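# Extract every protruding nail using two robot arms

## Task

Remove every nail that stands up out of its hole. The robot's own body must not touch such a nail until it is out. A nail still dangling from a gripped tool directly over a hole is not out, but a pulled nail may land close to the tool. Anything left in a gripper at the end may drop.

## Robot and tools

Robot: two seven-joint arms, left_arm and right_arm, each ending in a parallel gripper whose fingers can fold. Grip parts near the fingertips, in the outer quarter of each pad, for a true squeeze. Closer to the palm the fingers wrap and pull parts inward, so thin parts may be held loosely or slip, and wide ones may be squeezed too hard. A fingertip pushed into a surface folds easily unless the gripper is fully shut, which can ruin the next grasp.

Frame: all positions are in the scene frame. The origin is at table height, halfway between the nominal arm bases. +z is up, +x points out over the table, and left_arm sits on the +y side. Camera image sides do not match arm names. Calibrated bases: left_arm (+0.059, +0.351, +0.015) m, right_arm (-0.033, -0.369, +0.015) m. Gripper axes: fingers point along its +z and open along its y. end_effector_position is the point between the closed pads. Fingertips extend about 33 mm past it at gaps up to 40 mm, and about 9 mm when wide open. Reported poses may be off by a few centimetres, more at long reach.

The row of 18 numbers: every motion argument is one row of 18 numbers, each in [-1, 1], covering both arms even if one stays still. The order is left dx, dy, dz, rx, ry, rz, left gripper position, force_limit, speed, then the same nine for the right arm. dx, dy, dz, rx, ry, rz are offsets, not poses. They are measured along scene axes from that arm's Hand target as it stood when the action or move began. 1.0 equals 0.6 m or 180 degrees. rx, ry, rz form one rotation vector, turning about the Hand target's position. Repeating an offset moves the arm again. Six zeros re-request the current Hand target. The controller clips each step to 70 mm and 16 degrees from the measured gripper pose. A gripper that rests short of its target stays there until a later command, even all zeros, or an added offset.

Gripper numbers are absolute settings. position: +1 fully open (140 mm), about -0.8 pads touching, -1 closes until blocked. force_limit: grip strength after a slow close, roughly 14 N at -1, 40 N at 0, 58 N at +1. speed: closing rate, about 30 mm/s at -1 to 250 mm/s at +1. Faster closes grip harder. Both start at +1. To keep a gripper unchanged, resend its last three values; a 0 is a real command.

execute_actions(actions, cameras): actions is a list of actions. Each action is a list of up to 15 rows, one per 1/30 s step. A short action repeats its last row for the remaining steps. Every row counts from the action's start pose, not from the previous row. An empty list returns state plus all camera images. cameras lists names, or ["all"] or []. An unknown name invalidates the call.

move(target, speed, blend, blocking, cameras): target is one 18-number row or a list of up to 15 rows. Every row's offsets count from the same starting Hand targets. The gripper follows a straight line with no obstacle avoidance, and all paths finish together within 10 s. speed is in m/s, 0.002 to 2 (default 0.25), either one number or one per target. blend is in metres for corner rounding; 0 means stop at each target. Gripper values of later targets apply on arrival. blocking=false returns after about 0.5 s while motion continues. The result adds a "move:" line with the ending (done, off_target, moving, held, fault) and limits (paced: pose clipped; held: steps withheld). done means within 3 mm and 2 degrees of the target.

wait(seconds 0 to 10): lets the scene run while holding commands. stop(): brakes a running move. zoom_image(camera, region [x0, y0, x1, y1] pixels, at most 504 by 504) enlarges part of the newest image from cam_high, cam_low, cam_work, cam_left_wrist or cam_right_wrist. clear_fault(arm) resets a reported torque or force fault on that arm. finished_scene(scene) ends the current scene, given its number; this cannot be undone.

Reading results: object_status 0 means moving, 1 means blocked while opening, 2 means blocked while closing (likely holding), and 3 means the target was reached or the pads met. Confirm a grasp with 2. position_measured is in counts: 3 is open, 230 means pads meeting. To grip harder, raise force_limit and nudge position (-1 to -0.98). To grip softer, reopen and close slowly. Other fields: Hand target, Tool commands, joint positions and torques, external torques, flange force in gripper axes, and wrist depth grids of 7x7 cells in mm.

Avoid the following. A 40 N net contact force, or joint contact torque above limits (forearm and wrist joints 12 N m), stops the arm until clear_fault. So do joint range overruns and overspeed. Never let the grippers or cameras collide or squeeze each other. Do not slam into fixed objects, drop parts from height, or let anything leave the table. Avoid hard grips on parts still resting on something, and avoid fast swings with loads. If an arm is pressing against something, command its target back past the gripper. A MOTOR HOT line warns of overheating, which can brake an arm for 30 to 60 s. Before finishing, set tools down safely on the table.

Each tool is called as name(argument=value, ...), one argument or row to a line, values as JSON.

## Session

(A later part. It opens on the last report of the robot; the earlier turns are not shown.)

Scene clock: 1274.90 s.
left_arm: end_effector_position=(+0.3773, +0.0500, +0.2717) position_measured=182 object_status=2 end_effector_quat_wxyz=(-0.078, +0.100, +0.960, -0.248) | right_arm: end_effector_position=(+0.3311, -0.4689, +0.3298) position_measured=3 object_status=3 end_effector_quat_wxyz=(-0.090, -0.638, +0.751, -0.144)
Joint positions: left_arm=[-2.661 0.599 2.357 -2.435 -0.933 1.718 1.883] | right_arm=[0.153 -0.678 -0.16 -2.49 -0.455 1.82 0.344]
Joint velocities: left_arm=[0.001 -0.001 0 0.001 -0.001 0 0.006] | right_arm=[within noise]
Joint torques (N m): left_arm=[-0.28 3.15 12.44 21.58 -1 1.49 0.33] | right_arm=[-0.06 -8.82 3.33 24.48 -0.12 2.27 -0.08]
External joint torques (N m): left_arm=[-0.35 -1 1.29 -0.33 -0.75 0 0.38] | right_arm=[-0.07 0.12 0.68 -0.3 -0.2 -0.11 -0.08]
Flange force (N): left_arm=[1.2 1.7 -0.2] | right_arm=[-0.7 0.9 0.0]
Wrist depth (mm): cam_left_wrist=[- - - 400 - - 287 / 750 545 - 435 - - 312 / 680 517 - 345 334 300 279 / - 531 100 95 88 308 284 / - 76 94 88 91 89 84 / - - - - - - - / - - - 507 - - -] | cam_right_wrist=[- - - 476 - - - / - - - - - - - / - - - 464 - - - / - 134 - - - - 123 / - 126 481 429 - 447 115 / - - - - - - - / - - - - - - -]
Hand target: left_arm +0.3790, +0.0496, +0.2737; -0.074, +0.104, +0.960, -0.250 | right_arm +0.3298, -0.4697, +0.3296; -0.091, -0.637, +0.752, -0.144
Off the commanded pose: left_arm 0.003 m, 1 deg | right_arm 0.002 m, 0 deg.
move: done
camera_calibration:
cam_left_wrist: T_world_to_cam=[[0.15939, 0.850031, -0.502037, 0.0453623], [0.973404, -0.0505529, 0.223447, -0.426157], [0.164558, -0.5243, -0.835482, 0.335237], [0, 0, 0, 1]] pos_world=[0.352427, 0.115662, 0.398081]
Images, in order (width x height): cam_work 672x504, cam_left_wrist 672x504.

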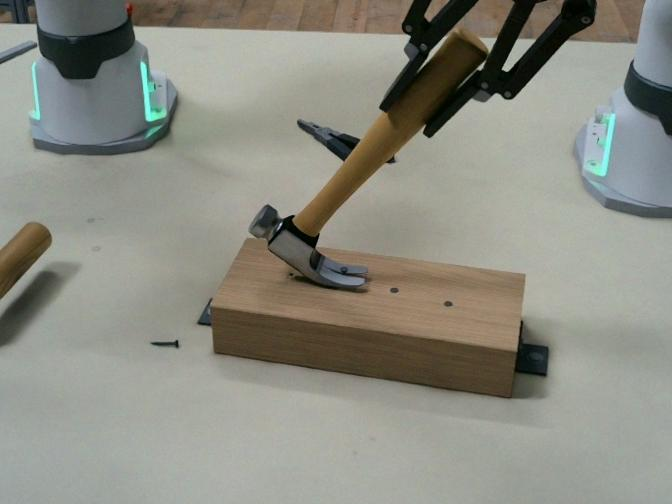

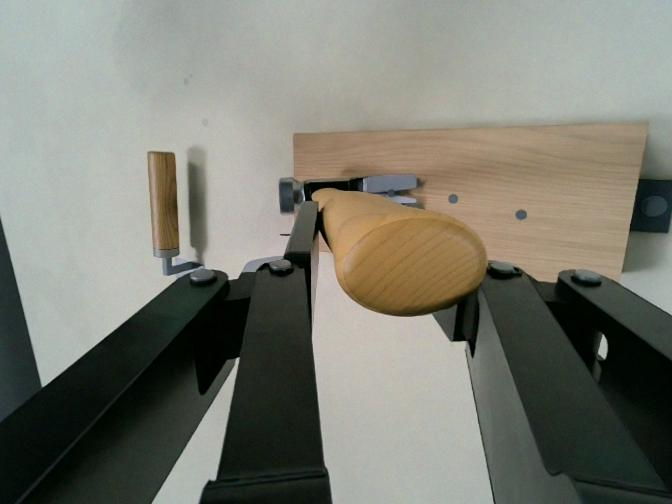

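move(
  target=[
    [-0.004, -0.035, 0.0122, 0.0512,-0.0045,0, -0.98,1,-1, 0,0,0,0,0,0,1,1,1],
    [-0.008, -0.0767, 0.0238, 0.1024,-0.0089,0, -0.98,1,-1, 0,0,0,0,0,0,1,1,1],
  ],
  speed=0.04,
  blend=0.01,
  cameras=["cam_work","cam_left_wrist"],
)

zoom_image(
  camera="cam_work",
  region=[270, 220, 390, 310],
)

Scene clock: 1308.73 s.
left_arm: end_effector_position=(+0.3679, -0.0068, +0.2838) position_measured=182 object_status=2 end_effector_quat_wxyz=(-0.081, +0.108, +0.986, -0.102) | right_arm: end_effector_position=(+0.3311, -0.4689, +0.3298) position_measured=3 object_status=3 end_effector_quat_wxyz=(-0.090, -0.638, +0.751, -0.144)
Joint positions: left_arm=[-2.492 0.701 2.043 -2.175 -0.84 1.616 1.63] | right_arm=[0.153 -0.678 -0.16 -2.49 -0.455 1.82 0.344]
Joint velocities: left_arm=[0.002 0.001 0 0 -0.001 -0.003 -0.003] | right_arm=[within noise]
Joint torques (N m): left_arm=[5.45 -3.03 23.35 20.54 5.37 1.22 -0.78] | right_arm=[-0.04 -8.79 3.34 24.45 -0.13 2.26 -0.08]
External joint torques (N m): left_arm=[5.51 3.08 5.91 0.61 5.09 -0.76 -0.76] | right_arm=[-0.05 0.2 0.7 -0.39 -0.2 -0.13 -0.08]
Flange force (N): left_arm=[2.4 8.3 -17.5] | right_arm=[-0.8 0.8 0.1]
Wrist depth (mm): cam_left_wrist=[463 442 - - - 365 - / 480 454 439 404 394 362 - / 509 - 451 358 344 332 327 / 471 466 457 95 88 335 378 / - 77 94 88 92 89 84 / - - - 460 - - - / - - - - - - -] | cam_right_wrist=[- - - - - - - / - - 480 - - - - / - - - 456 - - - / - 134 - - - - 123 / - 125 480 431 - - 115 / - 516 - - - - - / - 529 - - - - -]
Hand target: left_arm +0.3742, +0.0036, +0.2880; -0.077, +0.094, +0.988, -0.092 | right_arm +0.3298, -0.4697, +0.3296; -0.091, -0.637, +0.752, -0.144
Off the commanded pose: left_arm 0.013 m, 2 deg | right_arm 0.002 m, 0 deg.
move: off_target (left_arm)
camera_calibration:
cam_left_wrist: T_world_to_cam=[[0.201843, 0.952128, -0.229589, 0.00890366], [0.962971, -0.150145, 0.22393, -0.419597], [0.178738, -0.266286, -0.947177, 0.345349], [0, 0, 0, 1]] pos_world=[0.340535, 0.0204843, 0.423111]
Images, in order (width x height): cam_work 672x504, cam_left_wrist 672x504.

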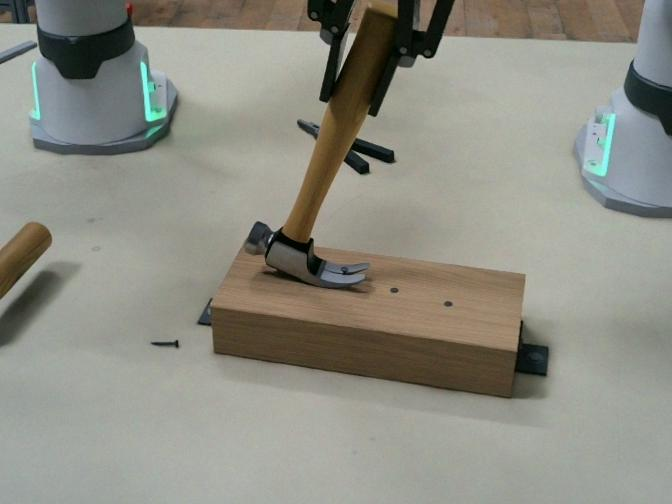

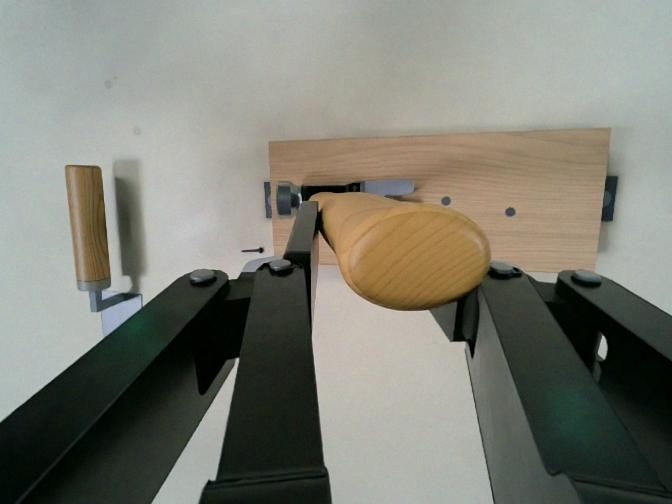

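Scaled by 4.200 from the camera's 672x504 image, which has a finer 960x720 frame.

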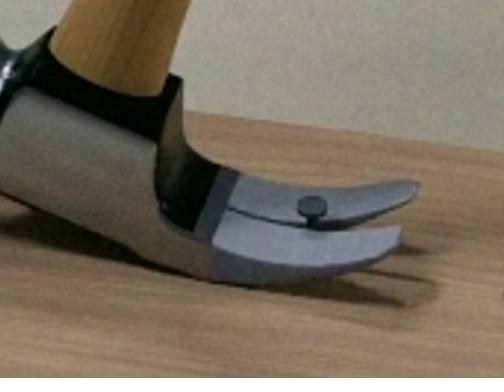

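move(
  target=[
    [-0.005, -0.055, 0.003, 0.0291,-0.0025,0, -0.98,1,-1, 0,0,0,0,0,0,1,1,1],
    [-0.0078, -0.101, 0.006, 0.0581,-0.0051,0, -0.98,1,-1, 0,0,0,0,0,0,1,1,1],
  ],
  speed=0.04,
  blend=0.01,
  cameras=["cam_work"],
)

zoom_image(
  camera="cam_work",
  region=[270, 220, 390, 310],
)

Scene clock: 1325.80 s.
left_arm: end_effector_position=(+0.3668, -0.0520, +0.2874) position_measured=182 object_status=2 end_effector_quat_wxyz=(-0.086, +0.094, +0.992, -0.001) | right_arm: end_effector_position=(+0.3311, -0.4689, +0.3298) position_measured=3 object_status=3 end_effector_quat_wxyz=(-0.090, -0.638, +0.751, -0.144)
Joint positions: left_arm=[-2.272 0.81 1.814 -1.901 -0.816 1.461 1.471] | right_arm=[0.153 -0.678 -0.16 -2.49 -0.455 1.82 0.344]
Joint torques (N m): left_arm=[-1.67 -16.89 22.89 21.31 0.39 3.17 -0.78] | right_arm=[-0.01 -8.84 3.3 24.5 -0.12 2.27 -0.08]
External joint torques (N m): left_arm=[-1.63 0.92 0.63 4.33 -0.33 1.19 -0.78] | right_arm=[0.04 0.11 0.74 -0.3 -0.19 -0.1 -0.08]
Flange force (N): left_arm=[-1.9 -8.1 -6.7] | right_arm=[-0.8 0.9 -0.1]
Wrist depth (mm): cam_left_wrist=[- - 392 - - - - / 420 410 406 408 403 355 - / 419 - 362 358 359 357 - / 395 - - 95 88 369 - / - 77 94 88 91 89 85 / - - - 461 - - - / - - - - - - -] | cam_right_wrist=[- - - - - - - / - - - - - - - / - - - - - 411 434 / - 136 - - - - 123 / - 125 481 426 - - 115 / - - - - - - - / - - - - - - -]
Hand target: left_arm +0.3695, -0.0570, +0.2916; -0.077, +0.088, +0.993, -0.001 | right_arm +0.3298, -0.4697, +0.3296; -0.091, -0.637, +0.752, -0.144
Off the commanded pose: left_arm 0.007 m, 1 deg | right_arm 0.002 m, 0 deg.
move: off_target (left_arm)
Images, in order (width x height): cam_work 672x504.

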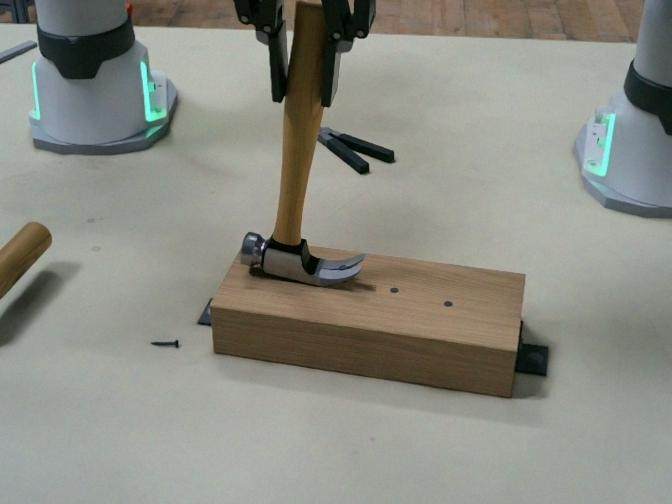

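Scaled by 4.200 from the camera's 672x504 image, which has a finer 960x720 frame.

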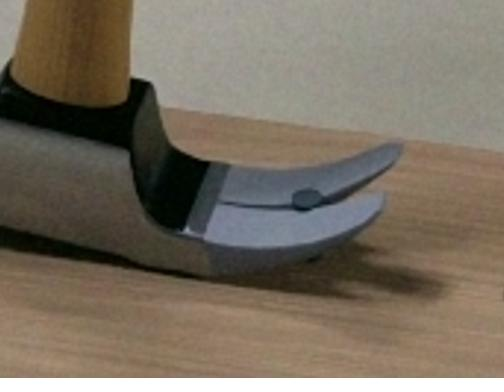

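move(
  target=[
    [-0.0025, -0.044, 0.003, 0.0333,-0.0029,0, -0.98,1,-1, 0,0,0,0,0,0,1,1,1],
    [-0.005, -0.088, 0.004, 0.0665,-0.0058,0, -0.98,1,-1, 0,0,0,0,0,0,1,1,1],
  ],
  speed=0.04,
  blend=0.01,
  cameras=["cam_work"],
)

zoom_image(
  camera="cam_work",
  region=[270, 220, 390, 310],
)

Scene clock: 1337.20 s.
left_arm: end_effector_position=(+0.3660, -0.1106, +0.2922) position_measured=182 object_status=2 end_effector_quat_wxyz=(-0.078, +0.084, +0.988, +0.103) | right_arm: end_effector_position=(+0.3311, -0.4689, +0.3298) position_measured=3 object_status=3 end_effector_quat_wxyz=(-0.090, -0.638, +0.751, -0.144)
Joint positions: left_arm=[-2.027 0.946 1.631 -1.5 -0.811 1.261 1.301] | right_arm=[0.153 -0.678 -0.16 -2.49 -0.455 1.82 0.344]
Joint velocities: left_arm=[0 0 -0.001 -0.001 -0.001 -0.001 -0.006] | right_arm=[within noise]
Joint torques (N m): left_arm=[0.3 -32.69 25.62 13.16 1.34 1.48 -0.23] | right_arm=[-0.07 -8.82 3.38 24.49 -0.13 2.25 -0.04]
External joint torques (N m): left_arm=[0.58 -0.63 0.78 -0.12 0.12 -0.34 -0.25] | right_arm=[-0.07 0.2 0.73 -0.34 -0.2 -0.13 -0.04]
Flange force (N): left_arm=[-0.1 0.6 -2.0] | right_arm=[-0.9 0.7 0.0]
Wrist depth (mm): cam_left_wrist=[- 384 379 - - 439 456 / - - - 352 436 450 476 / 370 385 421 359 379 400 - / - - 416 95 88 415 507 / 388 76 95 452 111 89 84 / - - - 489 - - - / - - - 490 - - -] | cam_right_wrist=[- - - - - - - / - - - - - - 417 / 508 - - - - - 445 / - 134 - - - - 123 / - 125 480 409 - - 115 / - - - - - - - / - - - 454 - - -]
Hand target: left_arm +0.3665, -0.1098, +0.2940; -0.077, +0.079, +0.988, +0.104 | right_arm +0.3298, -0.4697, +0.3296; -0.091, -0.637, +0.752, -0.144
Off the commanded pose: left_arm 0.002 m, 1 deg | right_arm 0.002 m, 0 deg.
move: done
Images, in order (width x height): cam_work 672x504.

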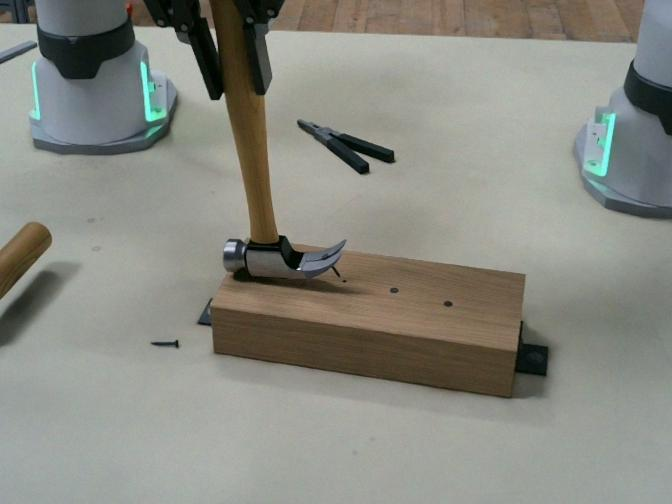

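Scaled by 4.200 from the camera's 672x504 image, which has a finer 960x720 frame.

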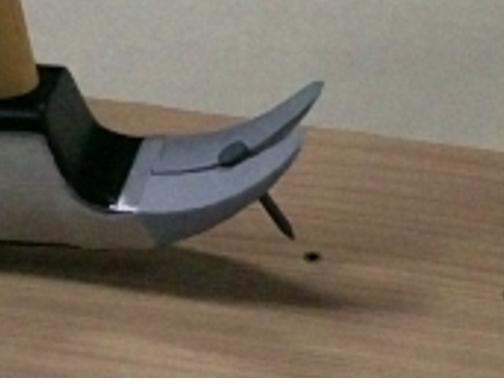

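move(
  target=[
    [0, -0.02, 0.067, 0,0,0, -0.98,1,-1, 0,0,0,0,0,0,1,1,1],
    [0.075, -0.092, 0.0767, -0.0941,0.0082,0, -0.98,1,-1, 0,0,0,0,0,0,1,1,1],
    [0.154, -0.0413, -0.02, -0.1883,0.0165,0, -0.98,1,-1, 0,0,0,0,0,0,1,1,1],
  ],
  speed=[0.08,0.15,0.12],
  blend=0.015,
  cameras=["cam_work","cam_low"],
)

zoom_image(
  camera="cam_work",
  region=[40, 200, 280, 380],
)

zoom_image(
  camera="cam_work",
  region=[200, 220, 540, 400],
)

Scene clock: 1360.77 s.
left_arm: end_effector_position=(+0.4573, -0.1325, +0.2784) position_measured=182 object_status=2 end_effector_quat_wxyz=(-0.079, +0.096, +0.975, -0.186) | right_arm: end_effector_position=(+0.3311, -0.4689, +0.3298) position_measured=3 object_status=3 end_effector_quat_wxyz=(-0.090, -0.638, +0.751, -0.144)
Joint positions: left_arm=[-1.943 0.743 1.592 -1.799 -1.139 1.592 1.61] | right_arm=[0.153 -0.678 -0.16 -2.49 -0.455 1.82 0.344]
Joint torques (N m): left_arm=[-0.2 -26.06 22.3 17.51 -1.33 2.31 0.4] | right_arm=[-0.05 -8.87 3.31 24.49 -0.12 2.26 -0.05]
External joint torques (N m): left_arm=[-0.06 -2.52 0.55 -0.55 -1.14 0.41 0.43] | right_arm=[-0.06 0.07 0.66 -0.26 -0.2 -0.11 -0.05]
Flange force (N): left_arm=[4.6 3.2 0.0] | right_arm=[-0.7 0.9 -0.1]
Wrist depth (mm): cam_left_wrist=[568 491 440 405 314 293 273 / 565 511 455 433 326 303 279 / - - 462 349 380 360 331 / - 588 104 95 88 - 345 / 713 77 94 89 91 89 84 / - - - - - - - / - - - - - - -] | cam_right_wrist=[- - - - - - - / - - - - - 450 - / - - - - - - - / - 134 - - - - 123 / - 125 480 413 - - 115 / - - 488 - - - 104 / - - - - - - -]
Hand target: left_arm +0.4589, -0.1346, +0.2820; -0.076, +0.101, +0.973, -0.191 | right_arm +0.3298, -0.4697, +0.3296; -0.091, -0.637, +0.752, -0.144
Off the commanded pose: left_arm 0.004 m, 1 deg | right_arm 0.002 m, 0 deg.
move: off_target (left_arm)
Images, in order (width x height): cam_low 672x504, cam_work 672x504.

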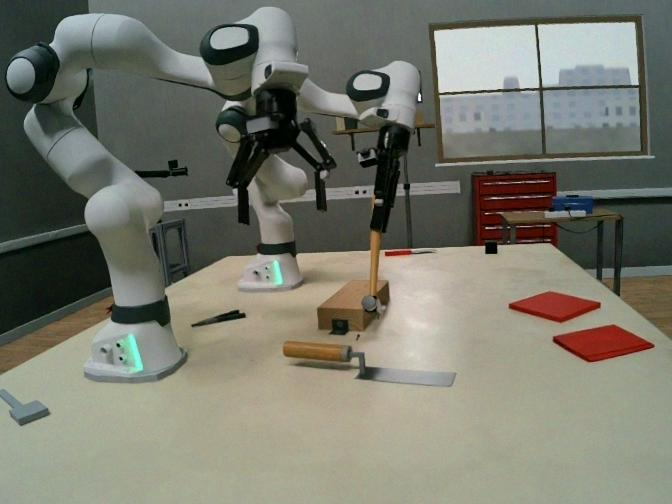

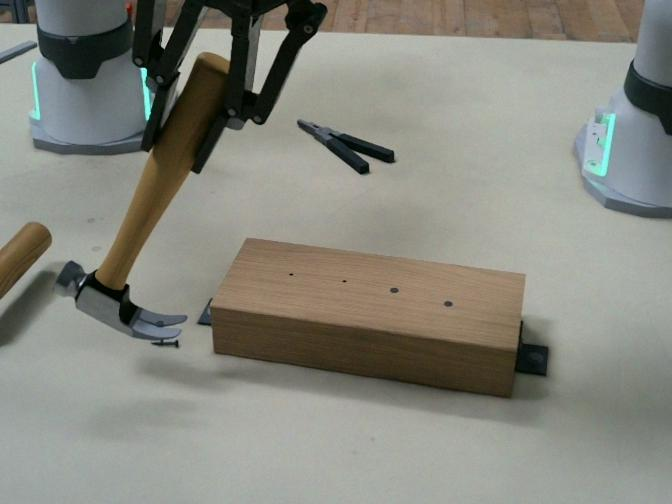

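Scaled by 2.100 from the camera's 672x504 image, which has a finer 960x720 frame.

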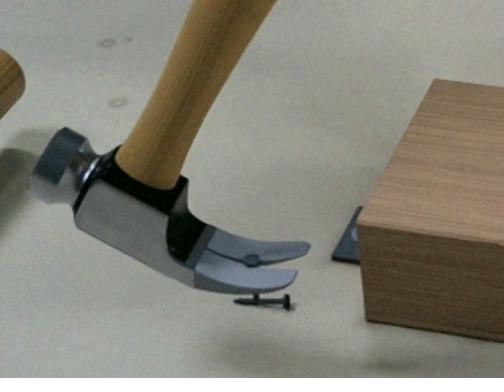

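Scaled by 1.482 from the camera's 672x504 image, which has a finer 960x720 frame.

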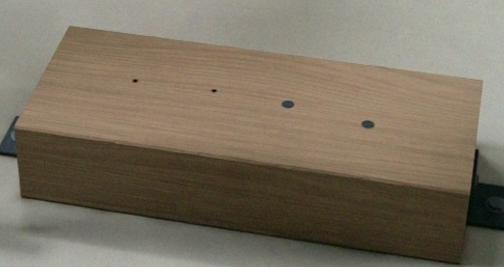

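move(
  target=[
    [0, 0, -0.07, 0,0,0, -0.98,1,-1, 0,0,0,0,0,0,1,1,1],
    [0, 0, -0.092, 0,0,0, -0.98,1,-1, 0,0,0,0,0,0,1,1,1],
  ],
  speed=[0.08,0.03],
  blend=0.01,
  cameras=["cam_work","cam_low"],
)

zoom_image(
  camera="cam_work",
  region=[100, 320, 220, 410],
)

Scene clock: 1372.60 s.
left_arm: end_effector_position=(+0.4563, -0.1328, +0.2235) position_measured=182 object_status=2 end_effector_quat_wxyz=(-0.079, +0.097, +0.975, -0.186) | right_arm: end_effector_position=(+0.3311, -0.4689, +0.3298) position_measured=3 object_status=3 end_effector_quat_wxyz=(-0.090, -0.638, +0.751, -0.144)
Joint positions: left_arm=[-1.928 0.77 1.514 -1.875 -1.187 1.678 1.67] | right_arm=[0.153 -0.678 -0.16 -2.49 -0.455 1.82 0.344]
Joint velocities: left_arm=[0 0 -0.001 0.001 0 0.003 0.006] | right_arm=[within noise]
Joint torques (N m): left_arm=[0.3 -26.67 22.82 16.96 -1.55 2.1 0.36] | right_arm=[-0.03 -8.88 3.34 24.47 -0.11 2.26 -0.06]
External joint torques (N m): left_arm=[0.33 -1.95 0.4 -0.48 -1.47 0.25 0.4] | right_arm=[0 -0.04 0.75 -0.23 -0.19 -0.1 -0.06]
Flange force (N): left_arm=[2.2 2.4 0.5] | right_arm=[-0.7 1.2 -0.3]
Wrist depth (mm): cam_left_wrist=[- 378 391 - 264 247 229 / - 372 393 359 274 255 238 / - 467 411 323 337 307 291 / 554 - 425 95 88 - 303 / - 77 94 82 91 82 80 / - - - - - - - / - - - 432 - - -] | cam_right_wrist=[- - - - - - - / - - - - 459 - - / - - - - - - - / - 135 474 - - - 123 / - 126 478 415 - 445 115 / - - - - 478 - 105 / - - - - - 464 -]
Hand target: left_arm +0.4589, -0.1346, +0.2268; -0.076, +0.101, +0.973, -0.191 | right_arm +0.3298, -0.4697, +0.3296; -0.091, -0.637, +0.752, -0.144
Off the commanded pose: left_arm 0.005 m, 1 deg | right_arm 0.002 m, 0 deg.
move: off_target (left_arm); blend cut to 0.0066 m at target 1
Images, in order (width x height): cam_low 672x504, cam_work 672x504.

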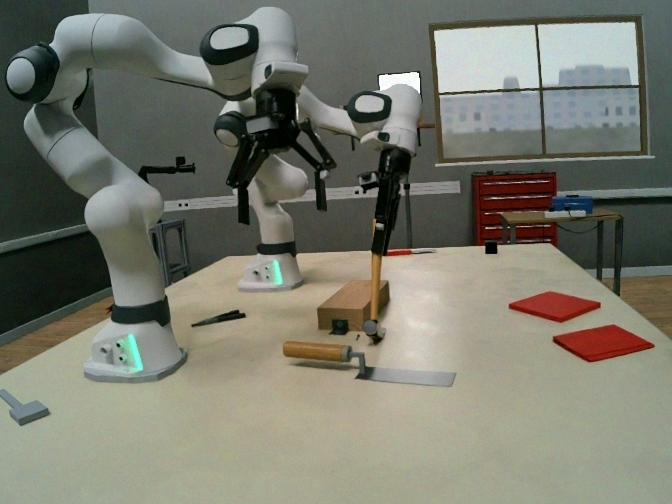

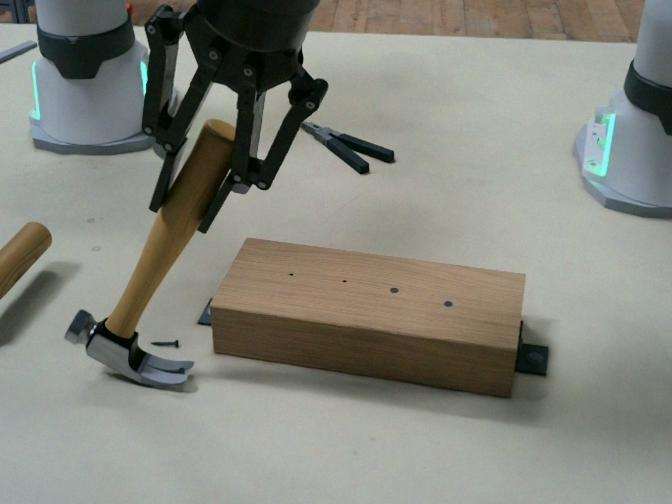

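Scaled by 4.200 from the camera's 672x504 image, which has a finer 960x720 frame.

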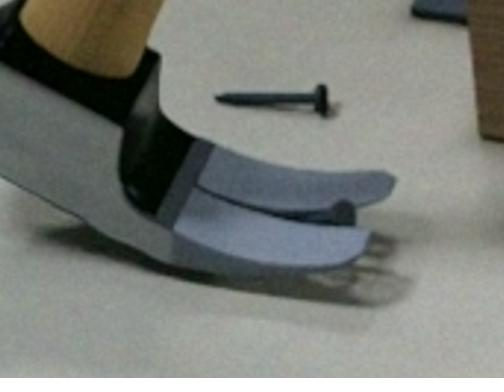

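move(
  target=[
    [0, 0, 0.06, 0,0,0, -0.98,1,-1, 0,0,0,0,0,0,1,1,1],
  ],
  speed=[0.06],
  cameras=["cam_work"],
)

zoom_image(
  camera="cam_work",
  region=[100, 300, 220, 390],
)

Scene clock: 1380.93 s.
left_arm: end_effector_position=(+0.4587, -0.1330, +0.2583) position_measured=182 object_status=2 end_effector_quat_wxyz=(-0.076, +0.103, +0.974, -0.188) | right_arm: end_effector_position=(+0.3311, -0.4689, +0.3298) position_measured=3 object_status=3 end_effector_quat_wxyz=(-0.090, -0.638, +0.751, -0.144)
Joint positions: left_arm=[-1.939 0.741 1.559 -1.831 -1.15 1.637 1.646] | right_arm=[0.153 -0.678 -0.16 -2.49 -0.455 1.82 0.344]
Joint velocities: left_arm=[-0.001 0 0 -0.001 0.001 -0.002 -0.007] | right_arm=[within noise]
Joint torques (N m): left_arm=[-0.57 -25.85 22.92 18.4 -0.8 1.76 -0.1] | right_arm=[-0.03 -8.82 3.3 24.48 -0.11 2.26 -0.08]
External joint torques (N m): left_arm=[-0.56 -2.06 1.11 0.38 -0.66 -0.14 -0.07] | right_arm=[-0.01 0.16 0.68 -0.36 -0.19 -0.12 -0.08]
Flange force (N): left_arm=[5.5 0.5 -3.0] | right_arm=[-0.8 0.9 0.0]
Wrist depth (mm): cam_left_wrist=[- 452 398 - 296 275 257 / 544 493 403 - 302 284 264 / 576 - 395 191 338 - 320 / 693 - 472 95 88 350 - / - 76 94 436 112 88 84 / - - - - - - - / - - - - - - -] | cam_right_wrist=[- - - - 455 - - / - - - - - - - / - - - - - - - / - 134 - - - 143 121 / - 126 475 413 - 441 115 / - - - - - - - / - - - - - - -]
Hand target: left_arm +0.4589, -0.1346, +0.2628; -0.076, +0.101, +0.973, -0.191 | right_arm +0.3298, -0.4697, +0.3296; -0.091, -0.637, +0.752, -0.144
Off the commanded pose: left_arm 0.005 m, 0 deg | right_arm 0.002 m, 0 deg.
move: off_target (left_arm)
Images, in order (width x height): cam_work 672x504.

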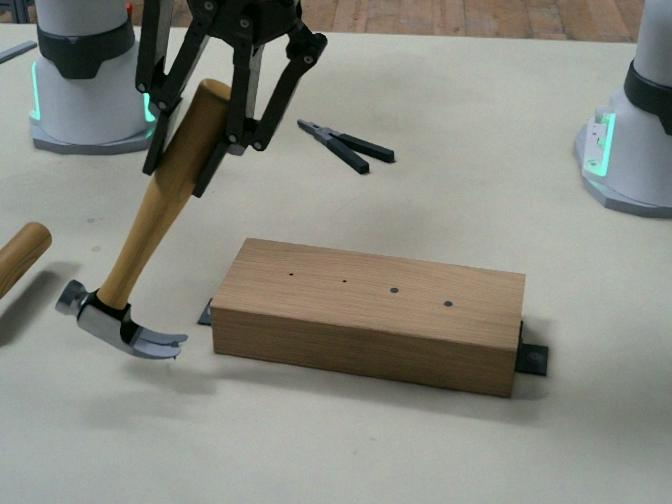

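Scaled by 4.200 from the camera's 672x504 image, which has a finer 960x720 frame.

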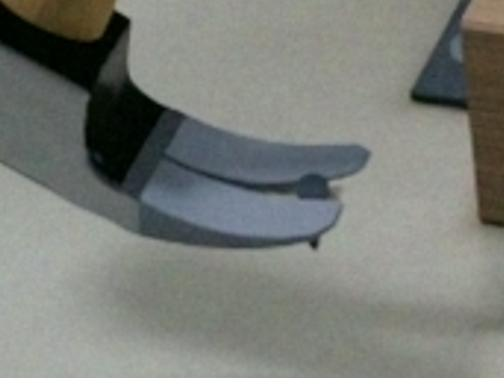

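move(
  target=[
    [0,0,-0.055,0,0,0,-0.98,1,-1,0,0,0,0,0,0,1,1,1],
    [0,-0.03,-0.057,0,0,0,-0.98,1,-1,0,0,0,0,0,0,1,1,1],
  ],
  speed=[0.06,0.03],
  cameras=["cam_work","cam_left_wrist"],
)

zoom_image(
  camera="cam_work",
  region=[100, 300, 220, 390],
)

Scene clock: 1401.80 s.
left_arm: end_effector_position=(+0.4562, -0.1500, +0.2250) position_measured=182 object_status=2 end_effector_quat_wxyz=(-0.078, +0.105, +0.974, -0.187) | right_arm: end_effector_position=(+0.3311, -0.4689, +0.3298) position_measured=3 object_status=3 end_effector_quat_wxyz=(-0.090, -0.638, +0.751, -0.144)
Joint positions: left_arm=[-1.905 0.768 1.477 -1.832 -1.187 1.686 1.653] | right_arm=[0.153 -0.678 -0.16 -2.49 -0.455 1.82 0.344]
Joint velocities: left_arm=[0.001 -0.001 -0.001 0.001 0 0.002 -0.005] | right_arm=[within noise]
Joint torques (N m): left_arm=[0.31 -27.79 22.79 18.05 -1.69 2.23 -0.16] | right_arm=[-0.05 -8.81 3.3 24.5 -0.11 2.27 -0.08]
External joint torques (N m): left_arm=[0.26 -1.47 0.35 0.48 -1.6 0.34 -0.13] | right_arm=[-0.07 0.14 0.65 -0.31 -0.19 -0.11 -0.08]
Flange force (N): left_arm=[-1.0 -0.8 0.3] | right_arm=[-0.7 0.8 0.0]
Wrist depth (mm): cam_left_wrist=[- - - 357 322 248 231 / - - 364 356 324 254 236 / 536 - 408 346 - - - / - 509 104 95 88 301 299 / - 76 94 89 91 88 85 / - - - - - - - / - - - 436 - - -] | cam_right_wrist=[- - - - - 439 - / - - - - - - - / - - - 452 - - - / - 134 - 465 - - 124 / - 125 482 422 - - 115 / - - - - - - 105 / - - - - 471 - 437]
Hand target: left_arm +0.4589, -0.1526, +0.2286; -0.076, +0.101, +0.973, -0.191 | right_arm +0.3298, -0.4697, +0.3296; -0.091, -0.637, +0.752, -0.144
Off the commanded pose: left_arm 0.005 m, 1 deg | right_arm 0.002 m, 0 deg.
move: off_target (left_arm)
camera_calibration:
cam_left_wrist: T_world_to_cam=[[0.181213, 0.902117, -0.391596, 0.152298], [0.968718, -0.0950879, 0.229226, -0.508564], [0.169553, -0.420885, -0.891127, 0.2042], [0, 0, 0, 1]] pos_world=[0.430433, -0.0998041, 0.358184]
Images, in order (width x height): cam_work 672x504, cam_left_wrist 672x504.

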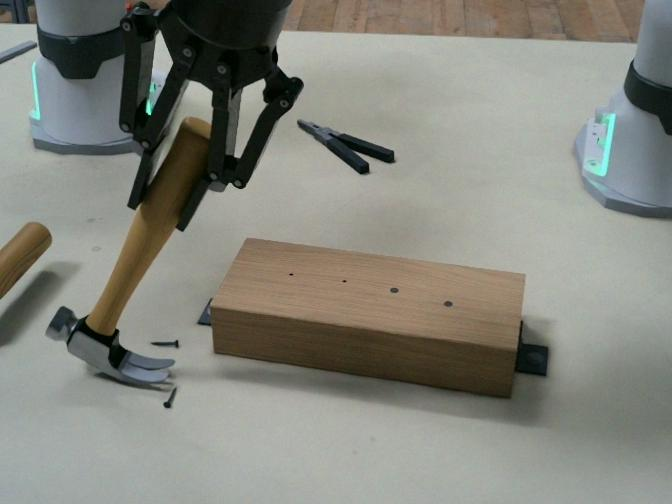

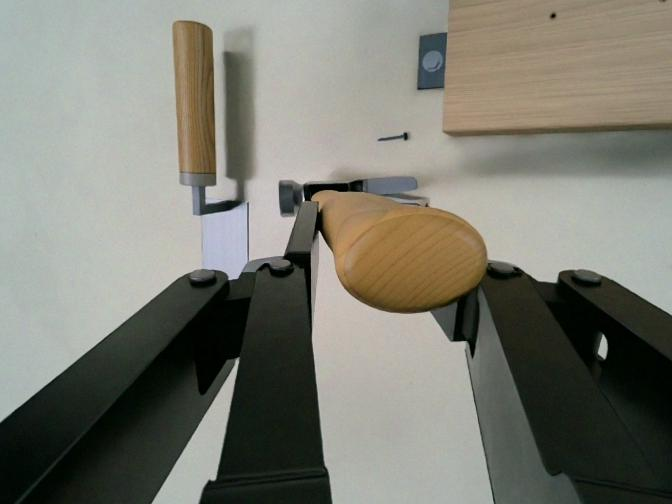

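Scaled by 4.200 from the camera's 672x504 image, which has a finer 960x720 frame.

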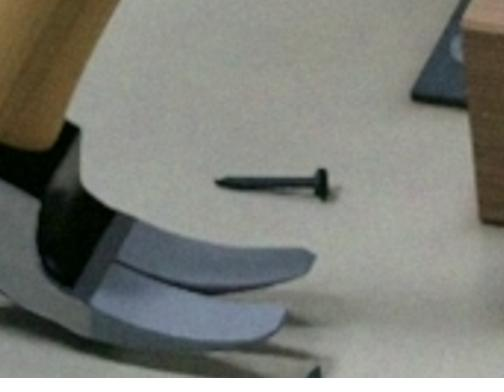

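finished_scene(
  scene=2,
)

The scene is finished: the task was done.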